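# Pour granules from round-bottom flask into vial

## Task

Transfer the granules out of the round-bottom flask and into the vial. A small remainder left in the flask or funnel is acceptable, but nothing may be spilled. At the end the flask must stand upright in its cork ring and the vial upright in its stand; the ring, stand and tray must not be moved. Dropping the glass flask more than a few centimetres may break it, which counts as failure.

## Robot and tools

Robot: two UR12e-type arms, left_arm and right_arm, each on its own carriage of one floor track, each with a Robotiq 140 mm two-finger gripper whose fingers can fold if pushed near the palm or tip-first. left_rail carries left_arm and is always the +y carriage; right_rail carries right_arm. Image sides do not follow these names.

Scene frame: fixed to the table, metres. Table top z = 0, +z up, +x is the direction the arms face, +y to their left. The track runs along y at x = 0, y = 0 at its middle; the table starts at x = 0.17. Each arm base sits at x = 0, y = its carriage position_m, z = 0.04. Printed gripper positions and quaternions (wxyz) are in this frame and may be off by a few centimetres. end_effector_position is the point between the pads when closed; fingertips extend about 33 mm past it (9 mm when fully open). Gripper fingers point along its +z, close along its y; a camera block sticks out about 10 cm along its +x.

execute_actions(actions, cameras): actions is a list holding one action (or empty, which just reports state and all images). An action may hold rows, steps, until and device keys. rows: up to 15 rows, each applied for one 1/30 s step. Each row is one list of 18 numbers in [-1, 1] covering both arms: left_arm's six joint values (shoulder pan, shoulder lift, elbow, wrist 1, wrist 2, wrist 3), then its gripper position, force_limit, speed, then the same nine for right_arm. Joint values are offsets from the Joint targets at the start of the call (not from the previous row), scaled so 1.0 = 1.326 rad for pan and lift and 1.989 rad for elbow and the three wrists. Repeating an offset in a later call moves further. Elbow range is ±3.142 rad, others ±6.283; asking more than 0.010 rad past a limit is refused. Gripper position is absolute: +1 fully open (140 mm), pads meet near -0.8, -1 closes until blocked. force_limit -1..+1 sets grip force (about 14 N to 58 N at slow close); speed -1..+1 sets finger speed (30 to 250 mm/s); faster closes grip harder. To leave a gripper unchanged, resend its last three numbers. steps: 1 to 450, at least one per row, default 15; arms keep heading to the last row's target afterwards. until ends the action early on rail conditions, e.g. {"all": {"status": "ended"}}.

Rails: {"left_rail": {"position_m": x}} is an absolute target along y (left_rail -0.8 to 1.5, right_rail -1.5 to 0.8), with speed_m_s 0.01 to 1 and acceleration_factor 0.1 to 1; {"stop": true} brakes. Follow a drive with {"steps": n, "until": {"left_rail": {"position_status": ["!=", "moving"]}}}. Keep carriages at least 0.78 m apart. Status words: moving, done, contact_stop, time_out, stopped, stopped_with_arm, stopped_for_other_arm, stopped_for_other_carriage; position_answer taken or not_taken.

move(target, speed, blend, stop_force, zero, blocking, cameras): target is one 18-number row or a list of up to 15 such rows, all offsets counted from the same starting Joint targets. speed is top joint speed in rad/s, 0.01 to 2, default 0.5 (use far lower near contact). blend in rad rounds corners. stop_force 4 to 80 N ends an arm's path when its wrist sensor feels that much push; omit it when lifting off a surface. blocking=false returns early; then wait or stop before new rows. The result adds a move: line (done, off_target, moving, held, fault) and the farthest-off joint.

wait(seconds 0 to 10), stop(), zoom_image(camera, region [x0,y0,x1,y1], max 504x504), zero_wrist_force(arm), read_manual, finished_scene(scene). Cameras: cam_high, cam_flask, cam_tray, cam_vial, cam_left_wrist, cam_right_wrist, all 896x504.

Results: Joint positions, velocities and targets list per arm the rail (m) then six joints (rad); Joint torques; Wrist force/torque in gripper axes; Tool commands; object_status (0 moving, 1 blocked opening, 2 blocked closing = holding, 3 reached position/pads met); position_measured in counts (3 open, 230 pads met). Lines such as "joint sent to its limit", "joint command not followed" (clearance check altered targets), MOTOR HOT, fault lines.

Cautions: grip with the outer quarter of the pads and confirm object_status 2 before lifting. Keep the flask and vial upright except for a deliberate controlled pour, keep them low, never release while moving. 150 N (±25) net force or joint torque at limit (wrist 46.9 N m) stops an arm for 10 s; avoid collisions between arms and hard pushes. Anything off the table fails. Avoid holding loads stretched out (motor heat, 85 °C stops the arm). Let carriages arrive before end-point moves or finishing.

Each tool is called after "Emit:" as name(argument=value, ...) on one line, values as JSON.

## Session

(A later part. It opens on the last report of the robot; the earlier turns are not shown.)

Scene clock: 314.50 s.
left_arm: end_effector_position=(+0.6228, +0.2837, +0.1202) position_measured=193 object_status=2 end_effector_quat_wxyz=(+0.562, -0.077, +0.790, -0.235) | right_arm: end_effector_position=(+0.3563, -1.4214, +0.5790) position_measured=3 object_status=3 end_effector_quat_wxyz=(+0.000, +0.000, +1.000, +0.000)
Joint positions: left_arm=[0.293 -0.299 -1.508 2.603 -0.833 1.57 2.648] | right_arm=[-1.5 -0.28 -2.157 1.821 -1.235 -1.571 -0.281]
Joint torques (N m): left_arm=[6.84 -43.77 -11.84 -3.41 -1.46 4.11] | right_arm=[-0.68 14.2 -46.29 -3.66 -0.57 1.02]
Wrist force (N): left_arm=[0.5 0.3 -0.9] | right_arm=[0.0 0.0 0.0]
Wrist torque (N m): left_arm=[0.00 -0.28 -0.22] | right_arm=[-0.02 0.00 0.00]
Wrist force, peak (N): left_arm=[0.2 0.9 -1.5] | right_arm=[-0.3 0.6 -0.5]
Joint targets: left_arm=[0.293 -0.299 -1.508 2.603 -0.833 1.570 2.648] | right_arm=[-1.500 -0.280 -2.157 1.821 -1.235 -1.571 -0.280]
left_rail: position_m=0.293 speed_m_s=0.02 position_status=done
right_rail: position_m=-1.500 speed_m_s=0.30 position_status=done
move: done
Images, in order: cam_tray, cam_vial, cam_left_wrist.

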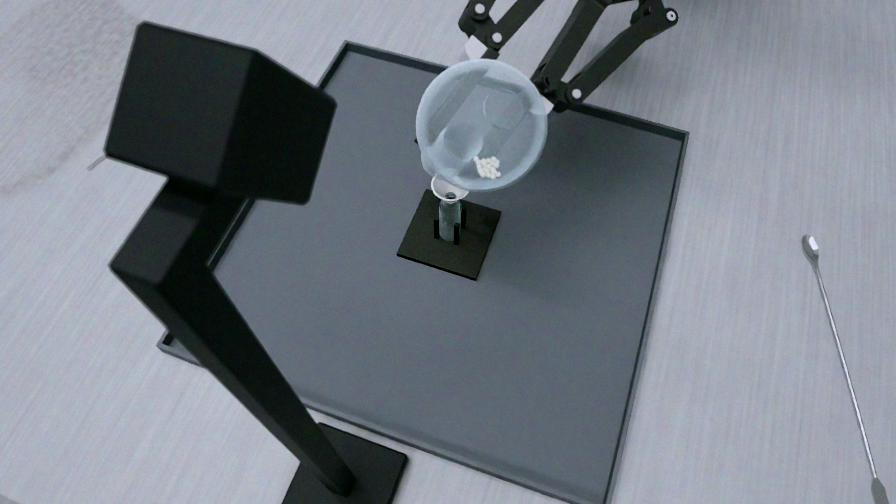

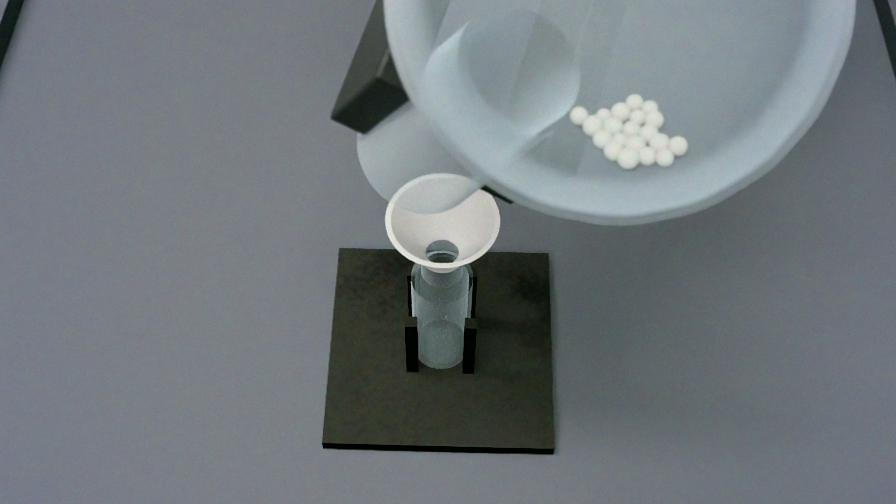

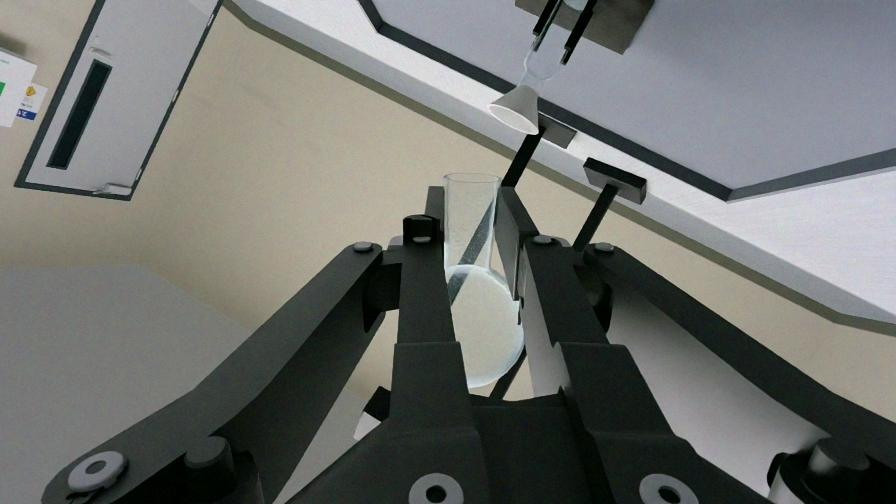

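Emit:
move(target=[0,0.04386,0.00526,-0.0345,0,0,-1,-0.05,-1,0,0,0,0,0,0,1,1,1], speed=0.03, cameras=["cam_vial","cam_tray","cam_left_wrist"])

Emit:
zoom_image(camera="cam_vial", region=[330, 60, 650, 300])

Emit:
zoom_image(camera="cam_tray", region=[380, 60, 620, 290])

Emit:
zoom_image(camera="cam_left_wrist", region=[420, 0, 700, 240])

Scene clock: 336.10 s.
left_arm: end_effector_position=(+0.6228, +0.2837, +0.1003) position_measured=193 object_status=2 end_effector_quat_wxyz=(+0.562, -0.077, +0.790, -0.235) | right_arm: end_effector_position=(+0.3563, -1.4214, +0.5790) position_measured=3 object_status=3 end_effector_quat_wxyz=(+0.000, +0.000, +1.000, +0.000)
Joint positions: left_arm=[0.293 -0.299 -1.45 2.614 -0.902 1.57 2.648] | right_arm=[-1.5 -0.28 -2.157 1.821 -1.235 -1.571 -0.281]
Joint torques (N m): left_arm=[6.17 -17.55 -8.94 -4.41 -1.3 2.21] | right_arm=[-2.09 11.43 -48.35 -3.58 -1.02 1.26]
Wrist force (N): left_arm=[0.4 0.3 -1.3] | right_arm=[0.0 -0.2 -0.4]
Wrist torque (N m): left_arm=[0.01 -0.27 -0.18] | right_arm=[-0.05 0.00 0.01]
Wrist force, peak (N): left_arm=[-0.2 0.7 -1.5] | right_arm=[0.3 0.0 -0.8]
Joint targets: left_arm=[0.293 -0.299 -1.450 2.614 -0.902 1.570 2.648] | right_arm=[-1.500 -0.280 -2.157 1.821 -1.235 -1.571 -0.280]
left_rail: position_m=0.293 speed_m_s=0.02 position_status=done
right_rail: position_m=-1.500 speed_m_s=0.30 position_status=done
move: done
Images, in order: cam_tray, cam_vial, cam_left_wrist.

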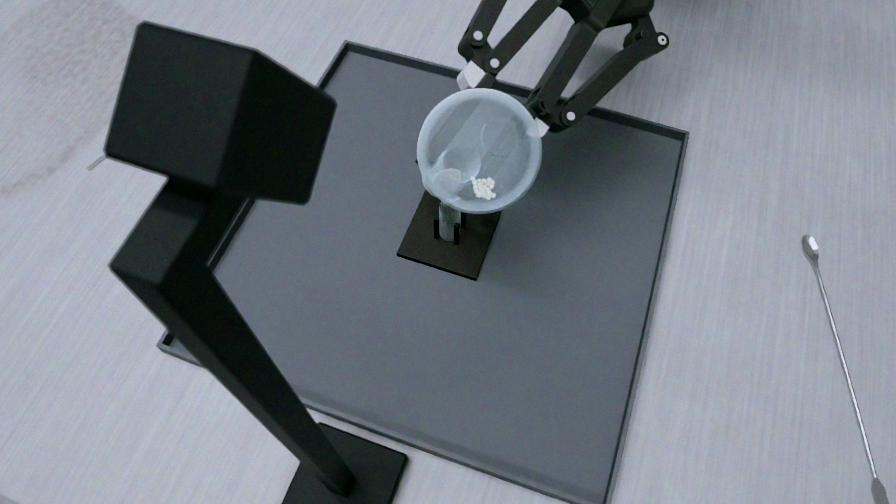

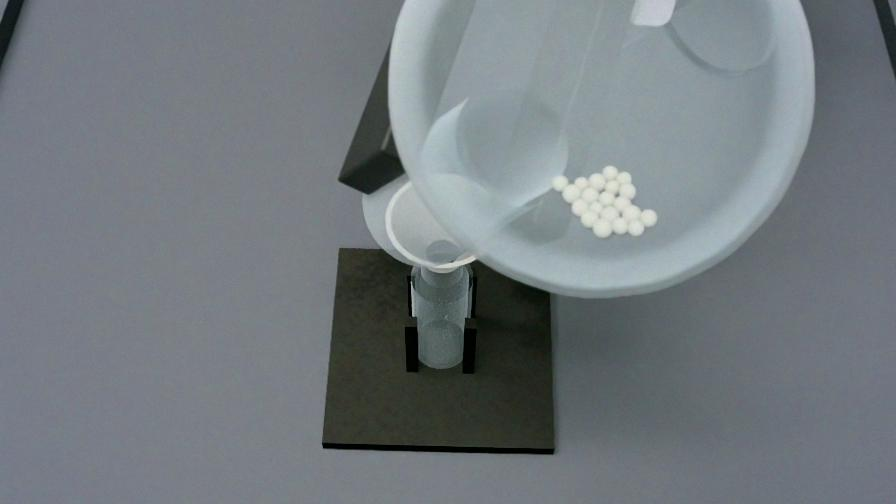

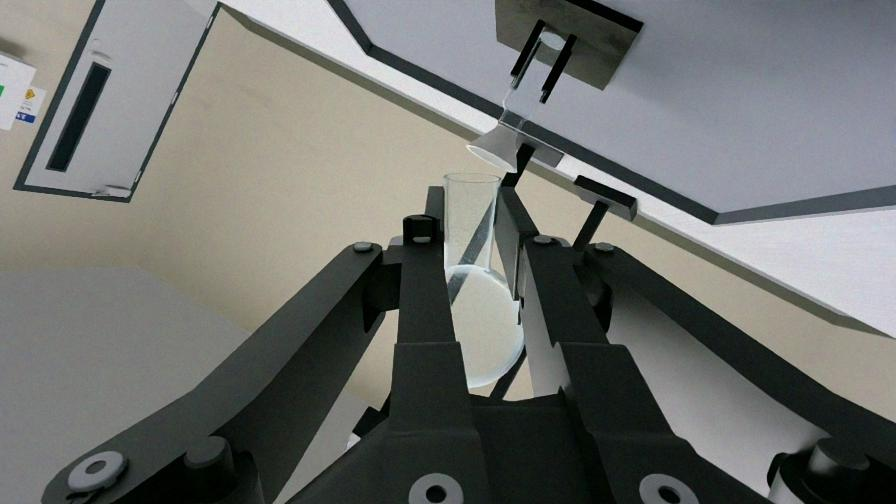

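Scaled by 1.575 from the camera's 896x504 image, which has a finer 1280x720 frame.

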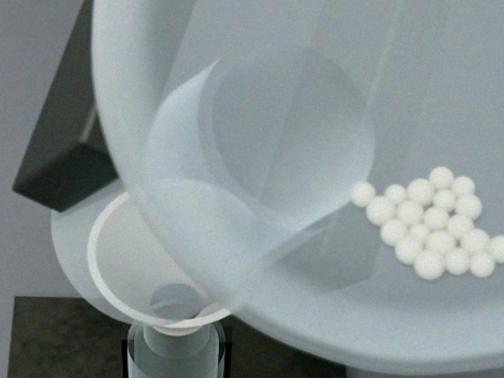

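Scaled by 2.100 from the camera's 896x504 image, which has a finer 1280x720 frame.

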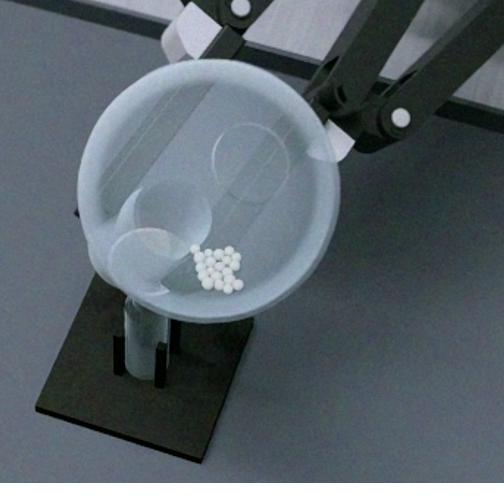

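Scaled by 1.800 from the camera's 896x504 image, which has a finer 1280x720 frame.

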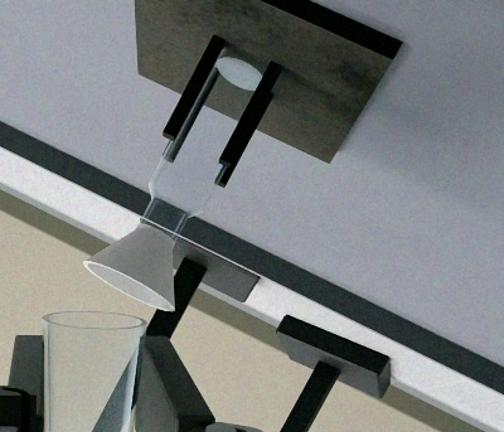

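Emit:
execute_actions(actions=[{"left_rail":{"position_m":0.2883,"speed_m_s":0.02,"acceleration_factor":0.1},"steps":60,"until":{"all":{"status":"ended"}}}], cameras=[])

Emit:
move(target=[0,-0.00322,0.00721,-0.00507,0,0,-1,-0.05,-1,0,0,0,0,0,0,1,1,1], speed=0.02, cameras=["cam_vial","cam_tray","cam_left_wrist"])

Emit:
zoom_image(camera="cam_vial", region=[330, 60, 650, 300])

Emit:
zoom_image(camera="cam_left_wrist", region=[420, 0, 700, 240])

Scene clock: 372.87 s.
left_arm: end_effector_position=(+0.6228, +0.2790, +0.1002) position_measured=193 object_status=2 end_effector_quat_wxyz=(+0.562, -0.077, +0.790, -0.235) | right_arm: end_effector_position=(+0.3563, -1.4214, +0.5790) position_measured=3 object_status=3 end_effector_quat_wxyz=(+0.000, +0.000, +1.000, +0.000)
Joint positions: left_arm=[0.288 -0.299 -1.45 2.614 -0.902 1.57 2.648] | right_arm=[-1.5 -0.281 -2.157 1.821 -1.235 -1.571 -0.281]
Joint torques (N m): left_arm=[6.43 -24.77 -18.95 -0.94 -1.52 1.3] | right_arm=[-6.28 12.29 -49.33 -2.97 -1.03 1.17]
Wrist force (N): left_arm=[0.1 0.6 -1.4] | right_arm=[0.0 -0.3 -0.2]
Wrist torque (N m): left_arm=[0.06 -0.21 -0.18] | right_arm=[-0.06 0.00 0.00]
Wrist force, peak (N): left_arm=[0.2 0.6 -1.8] | right_arm=[0.1 0.3 -0.8]
Joint targets: left_arm=[0.288 -0.299 -1.450 2.614 -0.902 1.570 2.648] | right_arm=[-1.500 -0.280 -2.157 1.821 -1.235 -1.571 -0.280]
Tool commands: left_gripper/position=-1.0 left_gripper/force_limit=-0.05 left_gripper/speed=-1.0 right_gripper/position=+1.0 right_gripper/force_limit=+1.0 right_gripper/speed=+1.0
left_rail: position_m=0.288 speed_m_s=0.02 position_status=done
right_rail: position_m=-1.500 speed_m_s=0.30 position_status=done

Scene clock: 373.87 s.
left_arm: end_effector_position=(+0.6155, +0.2812, +0.0983) position_measured=193 object_status=2 end_effector_quat_wxyz=(+0.562, -0.077, +0.790, -0.235) | right_arm: end_effector_position=(+0.3563, -1.4214, +0.5790) position_measured=3 object_status=3 end_effector_quat_wxyz=(+0.000, +0.000, +1.000, +0.000)
Joint positions: left_arm=[0.288 -0.299 -1.454 2.628 -0.912 1.57 2.648] | right_arm=[-1.5 -0.281 -2.157 1.821 -1.235 -1.571 -0.281]
Joint torques (N m): left_arm=[6.42 -45.14 -8.49 -3.12 -1.42 1.39] | right_arm=[-6.87 13.74 -50.66 -3.59 -0.48 0.91]
Wrist force (N): left_arm=[0.4 0.8 -1.1] | right_arm=[-0.2 -0.1 -0.3]
Wrist torque (N m): left_arm=[0.12 -0.28 -0.18] | right_arm=[-0.03 0.04 0.00]
Wrist force, peak (N): left_arm=[0.0 1.0 -1.5] | right_arm=[-0.5 0.3 -0.3]
Joint targets: left_arm=[0.288 -0.299 -1.454 2.628 -0.912 1.570 2.648] | right_arm=[-1.500 -0.280 -2.157 1.821 -1.235 -1.571 -0.280]
left_rail: position_m=0.288 speed_m_s=0.02 position_status=done
right_rail: position_m=-1.500 speed_m_s=0.30 position_status=done
move: done
Images, in order: cam_tray, cam_vial, cam_left_wrist.

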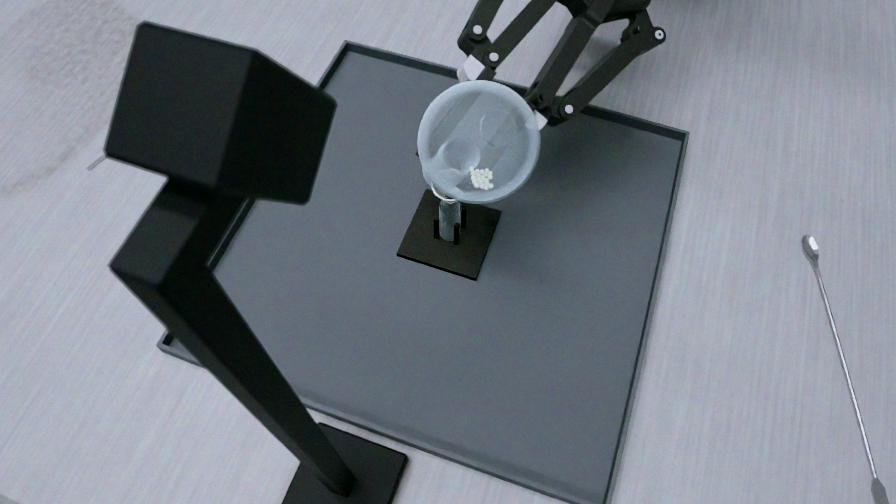

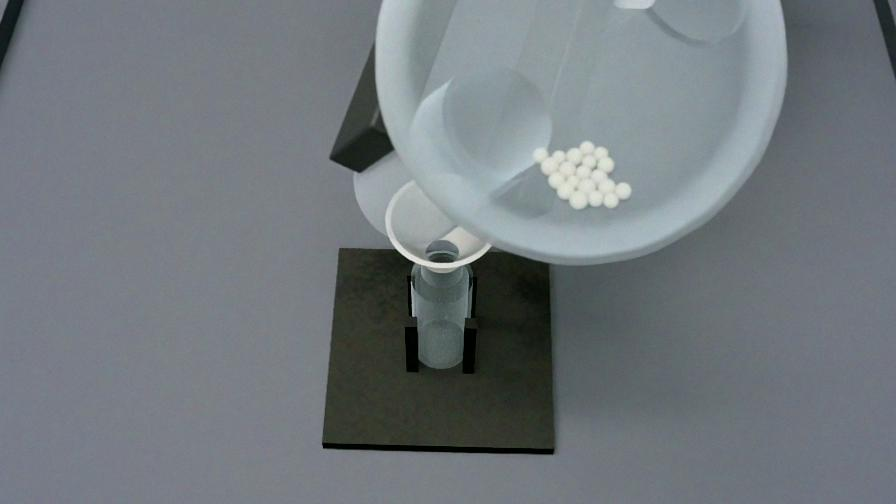

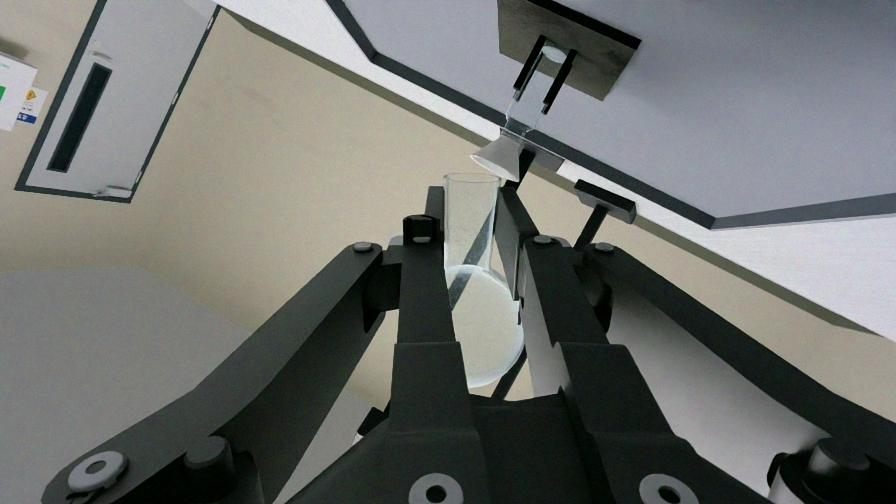

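Scaled by 1.575 from the camera's 896x504 image, which has a finer 1280x720 frame.

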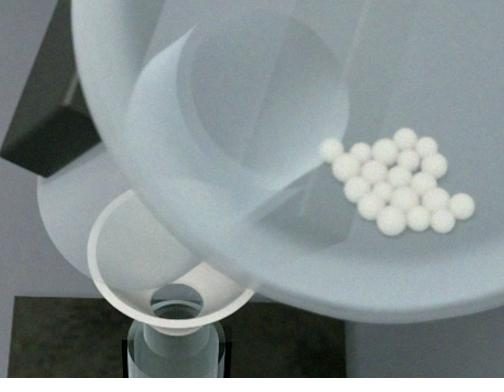

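Scaled by 1.800 from the camera's 896x504 image, which has a finer 1280x720 frame.

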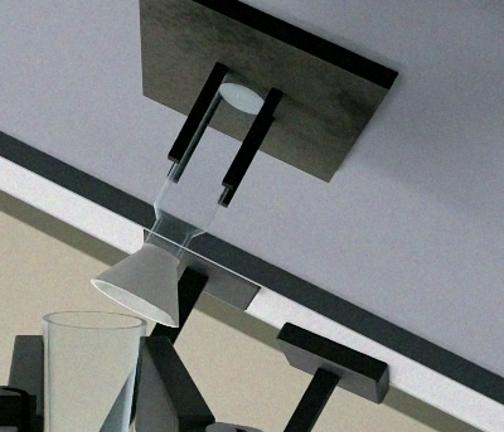

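Emit:
move(target=[0,0,0,0,0,0.0459,-1,-0.05,-1,0,0,0,0,0,0,1,1,1], speed=0.03, cameras=["cam_vial","cam_tray"])

Scene clock: 383.47 s.
left_arm: end_effector_position=(+0.6153, +0.2813, +0.0982) position_measured=193 object_status=2 end_effector_quat_wxyz=(+0.572, -0.041, +0.792, -0.209) | right_arm: end_effector_position=(+0.3563, -1.4214, +0.5790) position_measured=3 object_status=3 end_effector_quat_wxyz=(+0.000, +0.000, +1.000, +0.000)
Joint positions: left_arm=[0.288 -0.299 -1.454 2.628 -0.912 1.57 2.739] | right_arm=[-1.5 -0.281 -2.157 1.821 -1.235 -1.571 -0.281]
Joint torques (N m): left_arm=[6.02 -43.04 -24.53 -1.26 -1.46 3.47] | right_arm=[-3.28 8.61 -50.01 -3.29 -0.83 1.59]
Wrist force (N): left_arm=[0.2 0.3 -1.4] | right_arm=[0.0 0.2 -0.2]
Wrist torque (N m): left_arm=[0.00 -0.22 -0.18] | right_arm=[0.03 -0.01 0.00]
Wrist force, peak (N): left_arm=[0.4 0.5 -1.7] | right_arm=[0.2 0.3 -0.8]
Joint targets: left_arm=[0.288 -0.299 -1.454 2.628 -0.912 1.570 2.739] | right_arm=[-1.500 -0.280 -2.157 1.821 -1.235 -1.571 -0.280]
left_rail: position_m=0.288 speed_m_s=0.02 position_status=done
right_rail: position_m=-1.500 speed_m_s=0.30 position_status=done
move: done
Images, in order: cam_tray, cam_vial.

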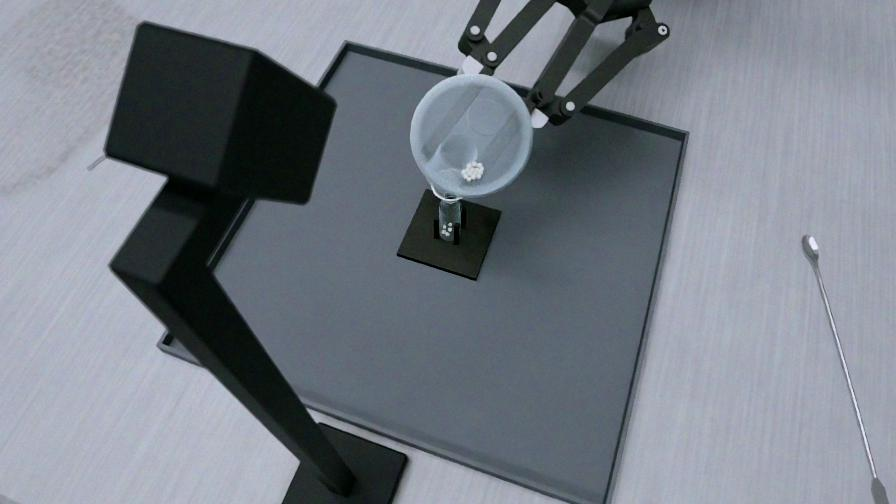

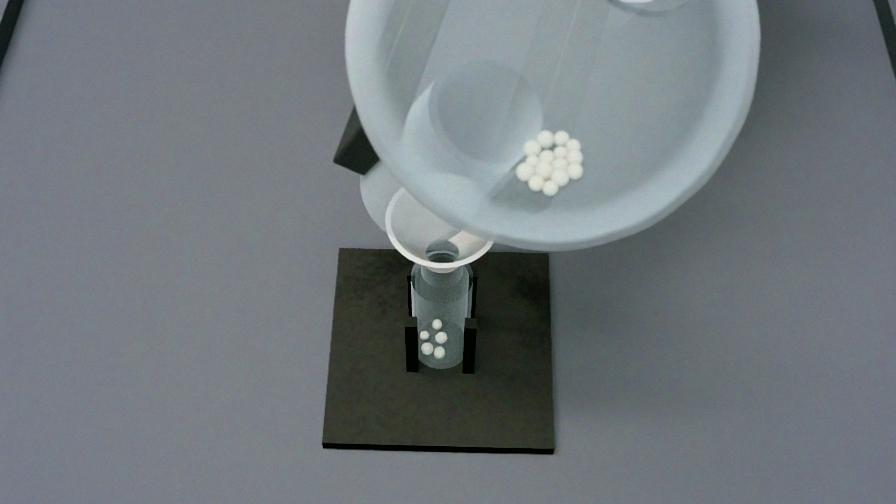

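Emit:
move(target=[0,0,0,0,0,0.02,-1,-0.05,-1,0,0,0,0,0,0,1,1,1], speed=0.02, cameras=["cam_vial","cam_tray"])

Emit:
move(target=[0,0,0,0,0,0.025,-1,-0.05,-1,0,0,0,0,0,0,1,1,1], speed=0.02, cameras=["cam_vial","cam_tray"])

Scene clock: 388.93 s.
left_arm: end_effector_position=(+0.6153, +0.2813, +0.0982) position_measured=193 object_status=2 end_effector_quat_wxyz=(+0.576, -0.026, +0.793, -0.198) | right_arm: end_effector_position=(+0.3563, -1.4214, +0.5790) position_measured=3 object_status=3 end_effector_quat_wxyz=(+0.000, +0.000, +1.000, +0.000)
Joint positions: left_arm=[0.288 -0.299 -1.454 2.628 -0.912 1.57 2.779] | right_arm=[-1.5 -0.281 -2.157 1.821 -1.235 -1.571 -0.281]
Joint torques (N m): left_arm=[6.19 -42.3 -26.96 -1.03 -1.39 2.73] | right_arm=[-3.61 14.68 -49.81 -3.81 -0.89 1.29]
Wrist force (N): left_arm=[0.7 0.7 -1.2] | right_arm=[-0.1 0.1 0.1]
Wrist torque (N m): left_arm=[0.12 -0.34 -0.17] | right_arm=[0.01 0.03 0.00]
Wrist force, peak (N): left_arm=[0.3 1.0 -1.5] | right_arm=[-0.4 0.4 -0.7]
Joint targets: left_arm=[0.288 -0.299 -1.454 2.628 -0.912 1.570 2.779] | right_arm=[-1.500 -0.280 -2.157 1.821 -1.235 -1.571 -0.280]
left_rail: position_m=0.288 speed_m_s=0.02 position_status=done
right_rail: position_m=-1.500 speed_m_s=0.30 position_status=done
move: done
Images, in order: cam_tray, cam_vial.

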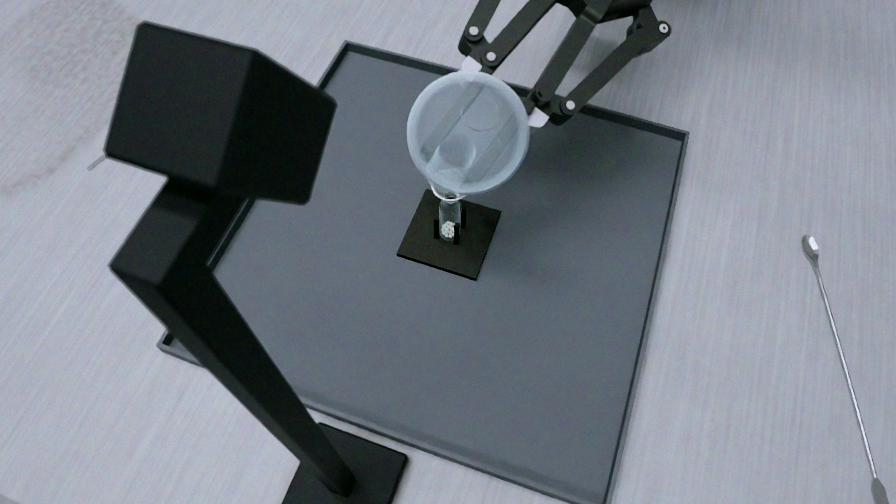

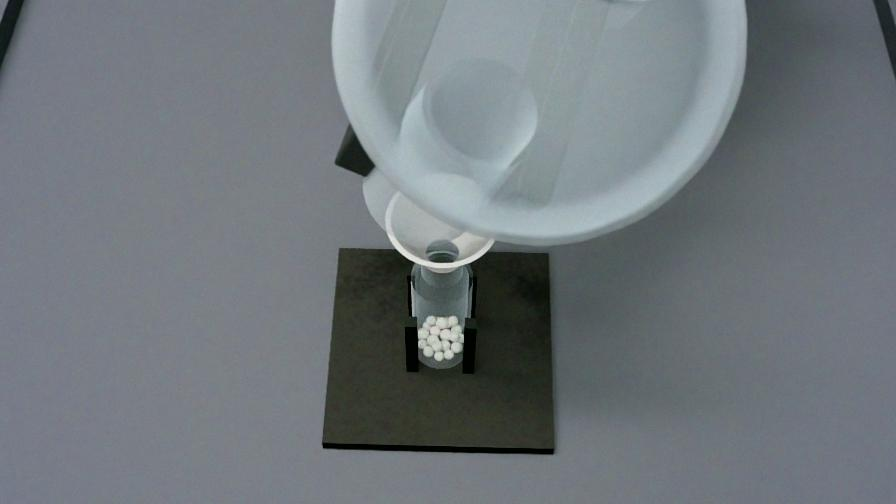

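Scene clock: 391.70 s.
left_arm: end_effector_position=(+0.6153, +0.2813, +0.0982) position_measured=193 object_status=2 end_effector_quat_wxyz=(+0.581, -0.006, +0.793, -0.183) | right_arm: end_effector_position=(+0.3563, -1.4214, +0.5790) position_measured=3 object_status=3 end_effector_quat_wxyz=(+0.000, +0.000, +1.000, +0.000)
Joint positions: left_arm=[0.288 -0.299 -1.454 2.628 -0.912 1.57 2.829] | right_arm=[-1.5 -0.28 -2.157 1.821 -1.235 -1.571 -0.28]
Joint torques (N m): left_arm=[6.71 -41.1 -26.85 -1.06 -1.4 2.31] | right_arm=[-3.78 11.08 -50.47 -3.18 -0.75 0.65]
Wrist force (N): left_arm=[0.2 0.5 -1.0] | right_arm=[0.1 0.2 -0.1]
Wrist torque (N m): left_arm=[0.04 -0.23 -0.19] | right_arm=[0.04 -0.01 0.01]
Wrist force, peak (N): left_arm=[0.2 0.4 -1.8] | right_arm=[0.3 0.5 -0.5]
Joint targets: left_arm=[0.288 -0.299 -1.454 2.628 -0.912 1.570 2.829] | right_arm=[-1.500 -0.280 -2.157 1.821 -1.235 -1.571 -0.280]
left_rail: position_m=0.288 speed_m_s=0.02 position_status=done
right_rail: position_m=-1.500 speed_m_s=0.30 position_status=done
move: done
Images, in order: cam_tray, cam_vial.

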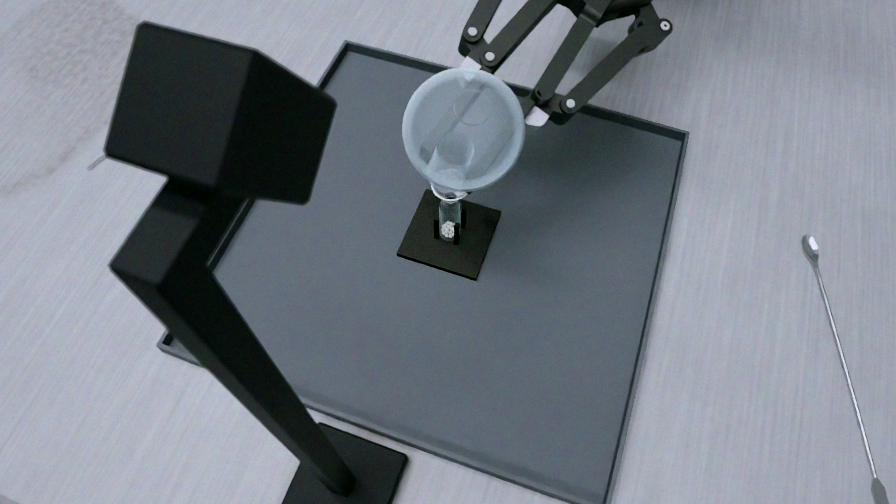

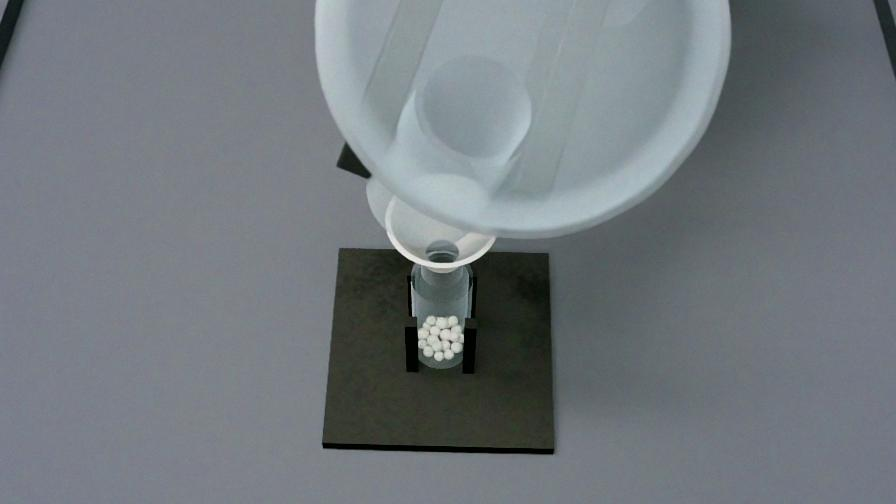

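Emit:
move(target=[[0,-0.20305,-0.03697,0.17234,0,0,-1,-0.05,-1,0,0,0,0,0,0,1,1,1],[0,-0.26318,-0.05732,0.23277,0,-0.9,-1,-0.05,-1,0,0,0,0,0,0,1,1,1]], speed=[0.1,0.4], blend=[0.03,0], cameras=["cam_vial","cam_tray","cam_left_wrist"])

Emit:
move(target=[[0,0.09388,0.06517,-0.25938,0,-0.5223,-1,-0.05,-1,0,0,0,0,0,0,1,1,1],[0.6026,0.09388,0.06517,-0.25938,0,-0.5223,-1,-0.05,-1,0,0,0,0,0,0,1,1,1]], speed=[0.3,0.25], cameras=["cam_vial","cam_tray","cam_left_wrist","cam_flask"])

Scene clock: 416.13 s.
left_arm: end_effector_position=(+0.6151, +0.2813, +0.2401) position_measured=193 object_status=2 end_effector_quat_wxyz=(-0.221, +0.622, -0.492, +0.567) | right_arm: end_effector_position=(+0.3563, -1.4214, +0.5790) position_measured=3 object_status=3 end_effector_quat_wxyz=(+0.000, +0.000, +1.000, +0.000)
Joint positions: left_arm=[0.288 -0.299 -1.803 2.514 -0.449 1.57 1.04] | right_arm=[-1.5 -0.28 -2.157 1.821 -1.235 -1.571 -0.281]
Joint torques (N m): left_arm=[6.22 -29.49 -45.35 -0.21 -1.23 -2.27] | right_arm=[-7.01 15.96 -49.75 -3.29 -0.97 0.78]
Wrist force (N): left_arm=[-2.0 -0.8 -0.1] | right_arm=[-0.3 0.2 -0.2]
Wrist torque (N m): left_arm=[-0.17 0.19 -0.11] | right_arm=[0.04 0.08 0.00]
Wrist force, peak (N): left_arm=[-2.1 -0.6 -0.4] | right_arm=[-0.2 0.3 -0.8]
Joint targets: left_arm=[0.288 -0.299 -1.803 2.514 -0.449 1.570 1.039] | right_arm=[-1.500 -0.280 -2.157 1.821 -1.235 -1.571 -0.280]
left_rail: position_m=0.288 speed_m_s=0.02 position_status=done
right_rail: position_m=-1.500 speed_m_s=0.30 position_status=done
move: done
Images, in order: cam_tray, cam_vial, cam_left_wrist.

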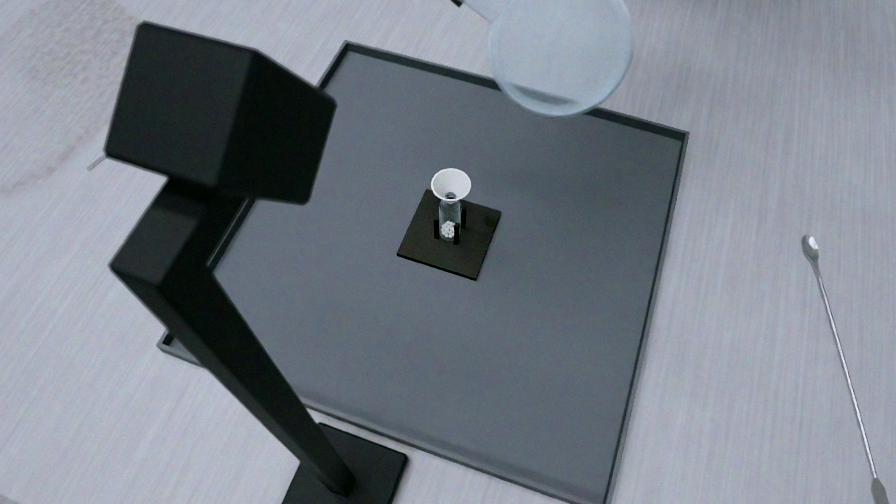

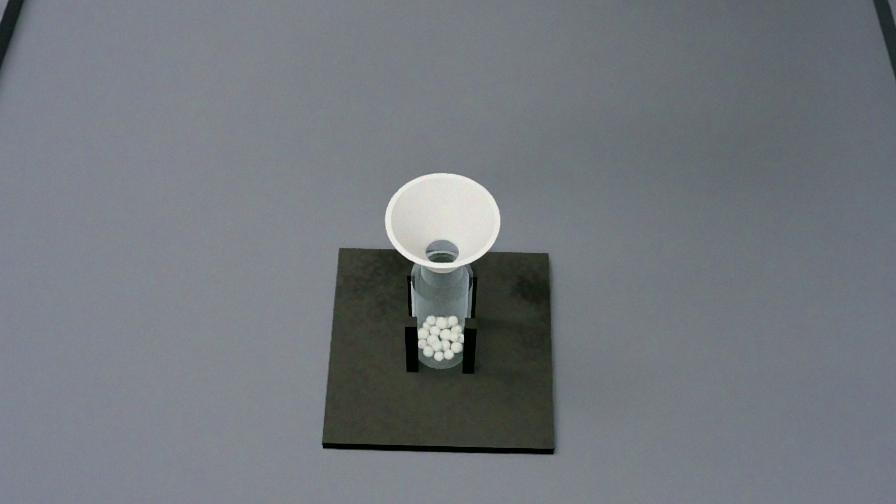

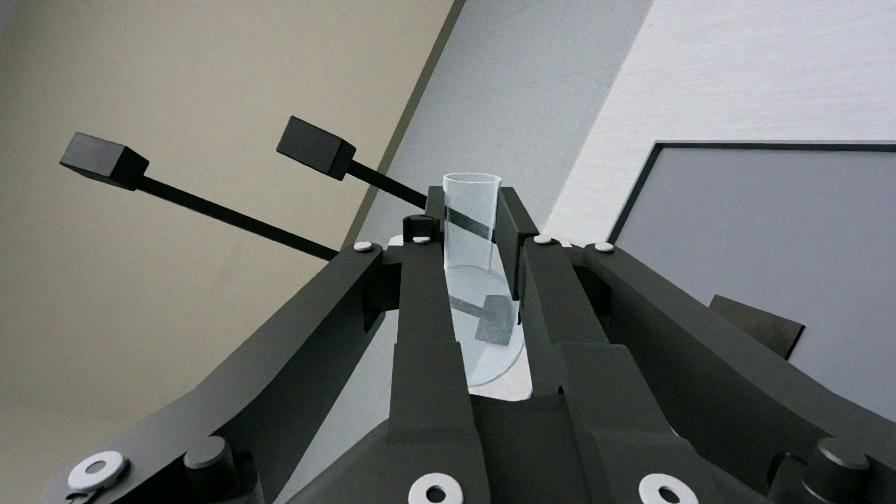

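Scene clock: 423.50 s.
left_arm: end_effector_position=(+0.4430, +0.7289, +0.2401) position_measured=193 object_status=2 end_effector_quat_wxyz=(-0.175, +0.685, +0.175, +0.685) | right_arm: end_effector_position=(+0.3563, -1.4214, +0.5790) position_measured=3 object_status=3 end_effector_quat_wxyz=(+0.000, +0.000, +1.000, +0.000)
Joint positions: left_arm=[0.288 0.5 -1.679 2.644 -0.965 1.57 0] | right_arm=[-1.5 -0.281 -2.157 1.821 -1.235 -1.571 -0.281]
Joint torques (N m): left_arm=[11.25 -7.33 -25.62 -3.96 -1.33 -2.19] | right_arm=[-6.08 12.75 -50.69 -3.92 -0.66 1.47]
Wrist force (N): left_arm=[-1.6 -0.6 0.4] | right_arm=[-0.1 0.3 -0.4]
Wrist torque (N m): left_arm=[0.10 0.15 -0.15] | right_arm=[0.06 0.01 0.01]
Wrist force, peak (N): left_arm=[-2.1 -1.6 0.1] | right_arm=[-0.2 0.1 -0.9]
Joint targets: left_arm=[0.288 0.500 -1.679 2.644 -0.965 1.570 0.000] | right_arm=[-1.500 -0.280 -2.157 1.821 -1.235 -1.571 -0.280]
left_rail: position_m=0.288 speed_m_s=0.02 position_status=done
right_rail: position_m=-1.500 speed_m_s=0.30 position_status=done
move: done
Images, in order: cam_flask, cam_tray, cam_vial, cam_left_wrist.

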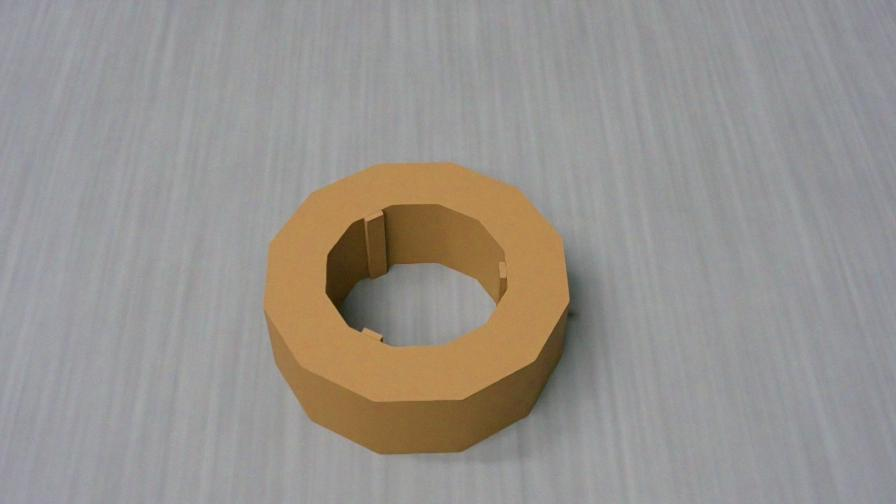

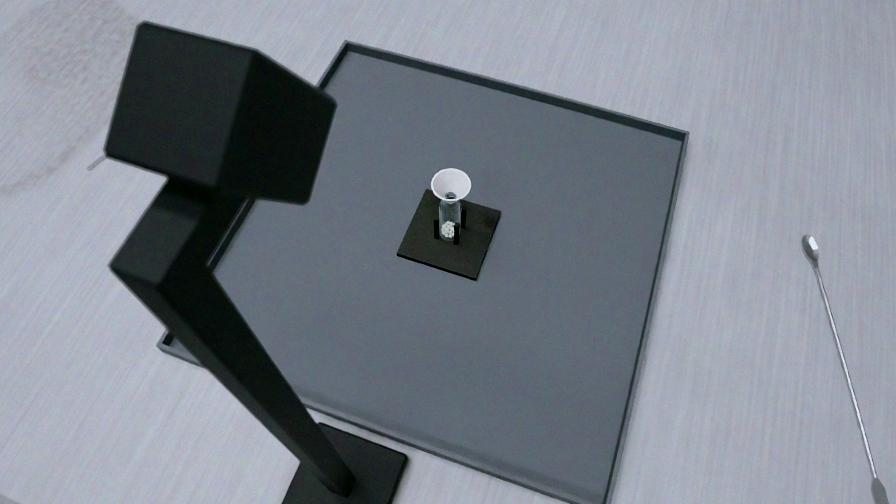

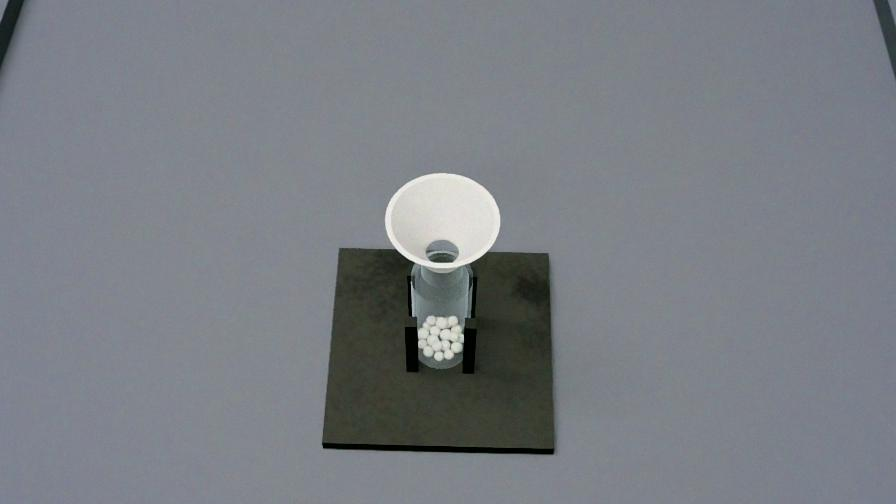

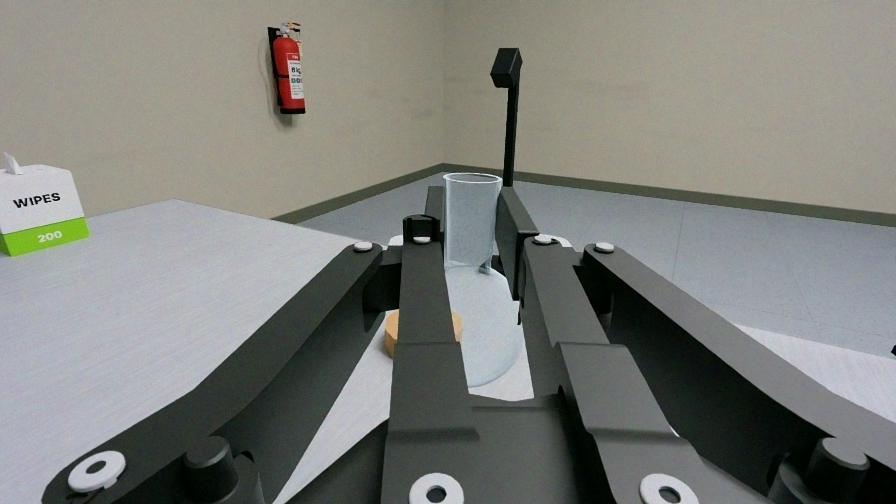

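Emit:
execute_actions(actions=[{"left_rail":{"position_m":0.3275,"speed_m_s":0.05,"acceleration_factor":0.2},"steps":90,"until":{"all":{"status":"ended"}}}], cameras=[])

Emit:
move(target=[0,0.2908,-0.19378,-0.0001,0,0,-1,-0.05,-1,0,0,0,0,0,0,1,1,1], speed=0.15, cameras=["cam_flask"])

Emit:
move(target=[[0,0.0755,0.00944,-0.05977,0,0,-1,-0.05,-1,0,0,0,0,0,0,1,1,1],[0,0.136,0.0128,-0.1036,0,0,-1,-0.05,-1,0,0,0,0,0,0,1,1,1]], speed=[0.06,0.03], blend=[0.01,0], cameras=["cam_flask","cam_left_wrist"])

Scene clock: 431.40 s.
left_arm: end_effector_position=(+0.4428, +0.7682, +0.2401) position_measured=193 object_status=2 end_effector_quat_wxyz=(-0.175, +0.685, +0.175, +0.685) | right_arm: end_effector_position=(+0.3563, -1.4214, +0.5790) position_measured=3 object_status=3 end_effector_quat_wxyz=(+0.000, +0.000, +1.000, +0.000)
Joint positions: left_arm=[0.327 0.5 -1.679 2.644 -0.965 1.57 0] | right_arm=[-1.5 -0.281 -2.157 1.821 -1.235 -1.571 -0.281]
Joint torques (N m): left_arm=[11.19 -7.63 -35.6 -2.56 -1.46 -2] | right_arm=[-5.68 12.6 -50.22 -3.75 -0.99 1.52]
Wrist force (N): left_arm=[-2.1 -0.4 0.4] | right_arm=[-0.1 0.3 -0.3]
Wrist torque (N m): left_arm=[0.14 0.25 -0.15] | right_arm=[0.05 0.03 0.01]
Wrist force, peak (N): left_arm=[-2.2 -0.8 0.1] | right_arm=[-0.1 0.2 -0.8]
Joint targets: left_arm=[0.328 0.500 -1.679 2.644 -0.965 1.570 0.000] | right_arm=[-1.500 -0.280 -2.157 1.821 -1.235 -1.571 -0.280]
Tool commands: left_gripper/position=-1.0 left_gripper/force_limit=-0.05 left_gripper/speed=-1.0 right_gripper/position=+1.0 right_gripper/force_limit=+1.0 right_gripper/speed=+1.0
left_rail: position_m=0.327 speed_m_s=0.05 position_status=done
right_rail: position_m=-1.500 speed_m_s=0.30 position_status=done

Scene clock: 434.53 s.
left_arm: end_effector_position=(+0.6478, +0.8803, +0.2203) position_measured=193 object_status=2 end_effector_quat_wxyz=(-0.175, +0.685, +0.175, +0.685) | right_arm: end_effector_position=(+0.3563, -1.4214, +0.5790) position_measured=3 object_status=3 end_effector_quat_wxyz=(+0.000, +0.000, +1.000, +0.000)
Joint positions: left_arm=[0.328 0.5 -1.294 2.259 -0.965 1.57 0] | right_arm=[-1.5 -0.281 -2.157 1.821 -1.235 -1.571 -0.281]
Joint torques (N m): left_arm=[10.2 -48.16 -40.5 -4.76 -1.35 -1.85] | right_arm=[-5.17 12.28 -50.56 -3.47 -0.28 1.46]
Wrist force (N): left_arm=[-2.5 -0.3 0.2] | right_arm=[0.3 0.2 -0.3]
Wrist torque (N m): left_arm=[0.19 0.31 -0.10] | right_arm=[0.04 -0.07 0.01]
Wrist force, peak (N): left_arm=[-2.6 -0.6 -0.2] | right_arm=[-0.2 0.3 -0.6]
Joint targets: left_arm=[0.328 0.500 -1.293 2.258 -0.965 1.570 0.000] | right_arm=[-1.500 -0.280 -2.157 1.821 -1.235 -1.571 -0.280]
left_rail: position_m=0.328 position_m_goal=0.327 speed_m_s=0.05 position_status=done
right_rail: position_m=-1.500 speed_m_s=0.30 position_status=done
move: done
Images, in order: cam_flask.

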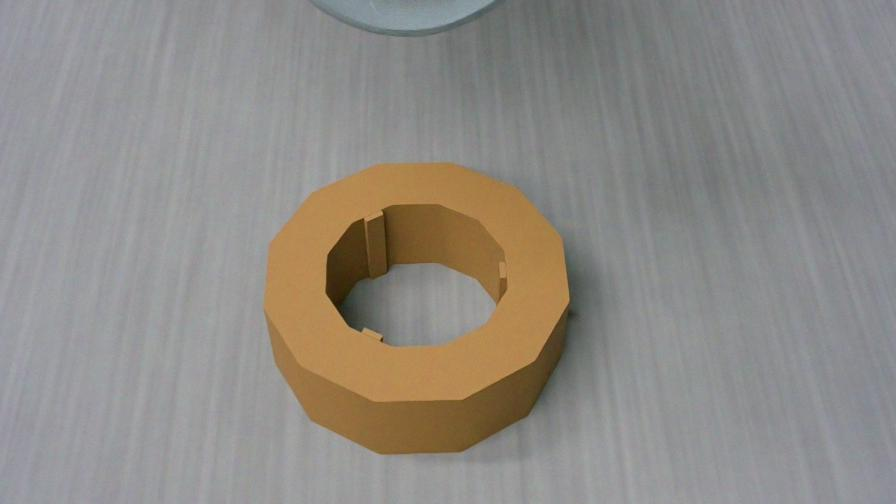

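Scene clock: 439.77 s.
left_arm: end_effector_position=(+0.6481, +0.8805, +0.1243) position_measured=193 object_status=2 end_effector_quat_wxyz=(-0.175, +0.685, +0.175, +0.685) | right_arm: end_effector_position=(+0.3563, -1.4214, +0.5790) position_measured=3 object_status=3 end_effector_quat_wxyz=(+0.000, +0.000, +1.000, +0.000)
Joint positions: left_arm=[0.328 0.5 -1.113 2.284 -1.171 1.57 0] | right_arm=[-1.5 -0.281 -2.157 1.821 -1.235 -1.571 -0.28]
Joint torques (N m): left_arm=[8.45 -51.34 -9.4 -5.41 -1.54 -2.11] | right_arm=[-4.16 14.26 -51.32 -3.62 -0.23 1.25]
Wrist force (N): left_arm=[-2.0 -0.4 0.0] | right_arm=[-0.1 0.2 -0.3]
Wrist torque (N m): left_arm=[0.17 0.22 -0.08] | right_arm=[0.03 0.04 0.01]
Wrist force, peak (N): left_arm=[-2.5 -0.5 0.2] | right_arm=[-0.6 0.6 -0.3]
Joint targets: left_arm=[0.328 0.500 -1.113 2.284 -1.171 1.570 0.000] | right_arm=[-1.500 -0.280 -2.157 1.821 -1.235 -1.571 -0.280]
left_rail: position_m=0.328 position_m_goal=0.327 speed_m_s=0.05 position_status=done
right_rail: position_m=-1.500 speed_m_s=0.30 position_status=done
move: done
Images, in order: cam_flask, cam_left_wrist.

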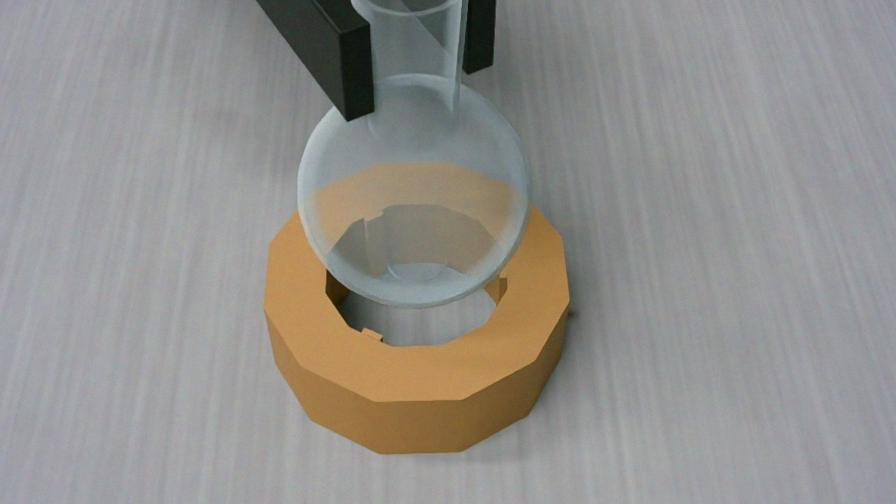

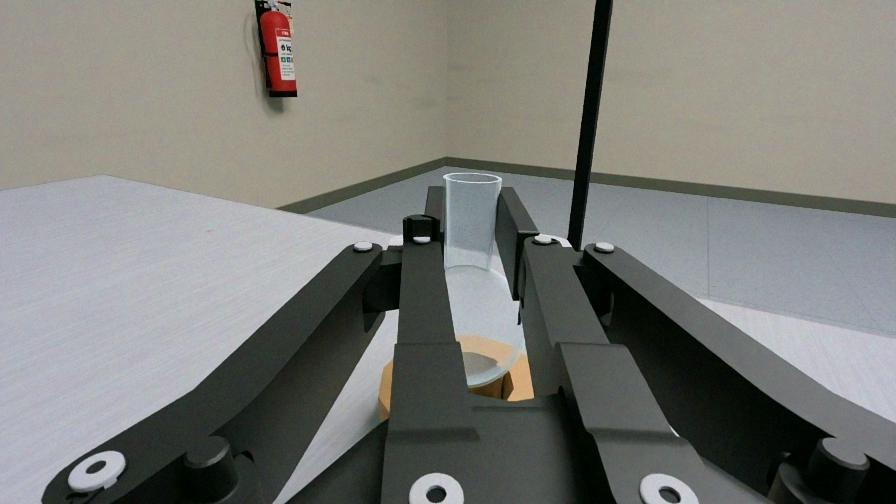

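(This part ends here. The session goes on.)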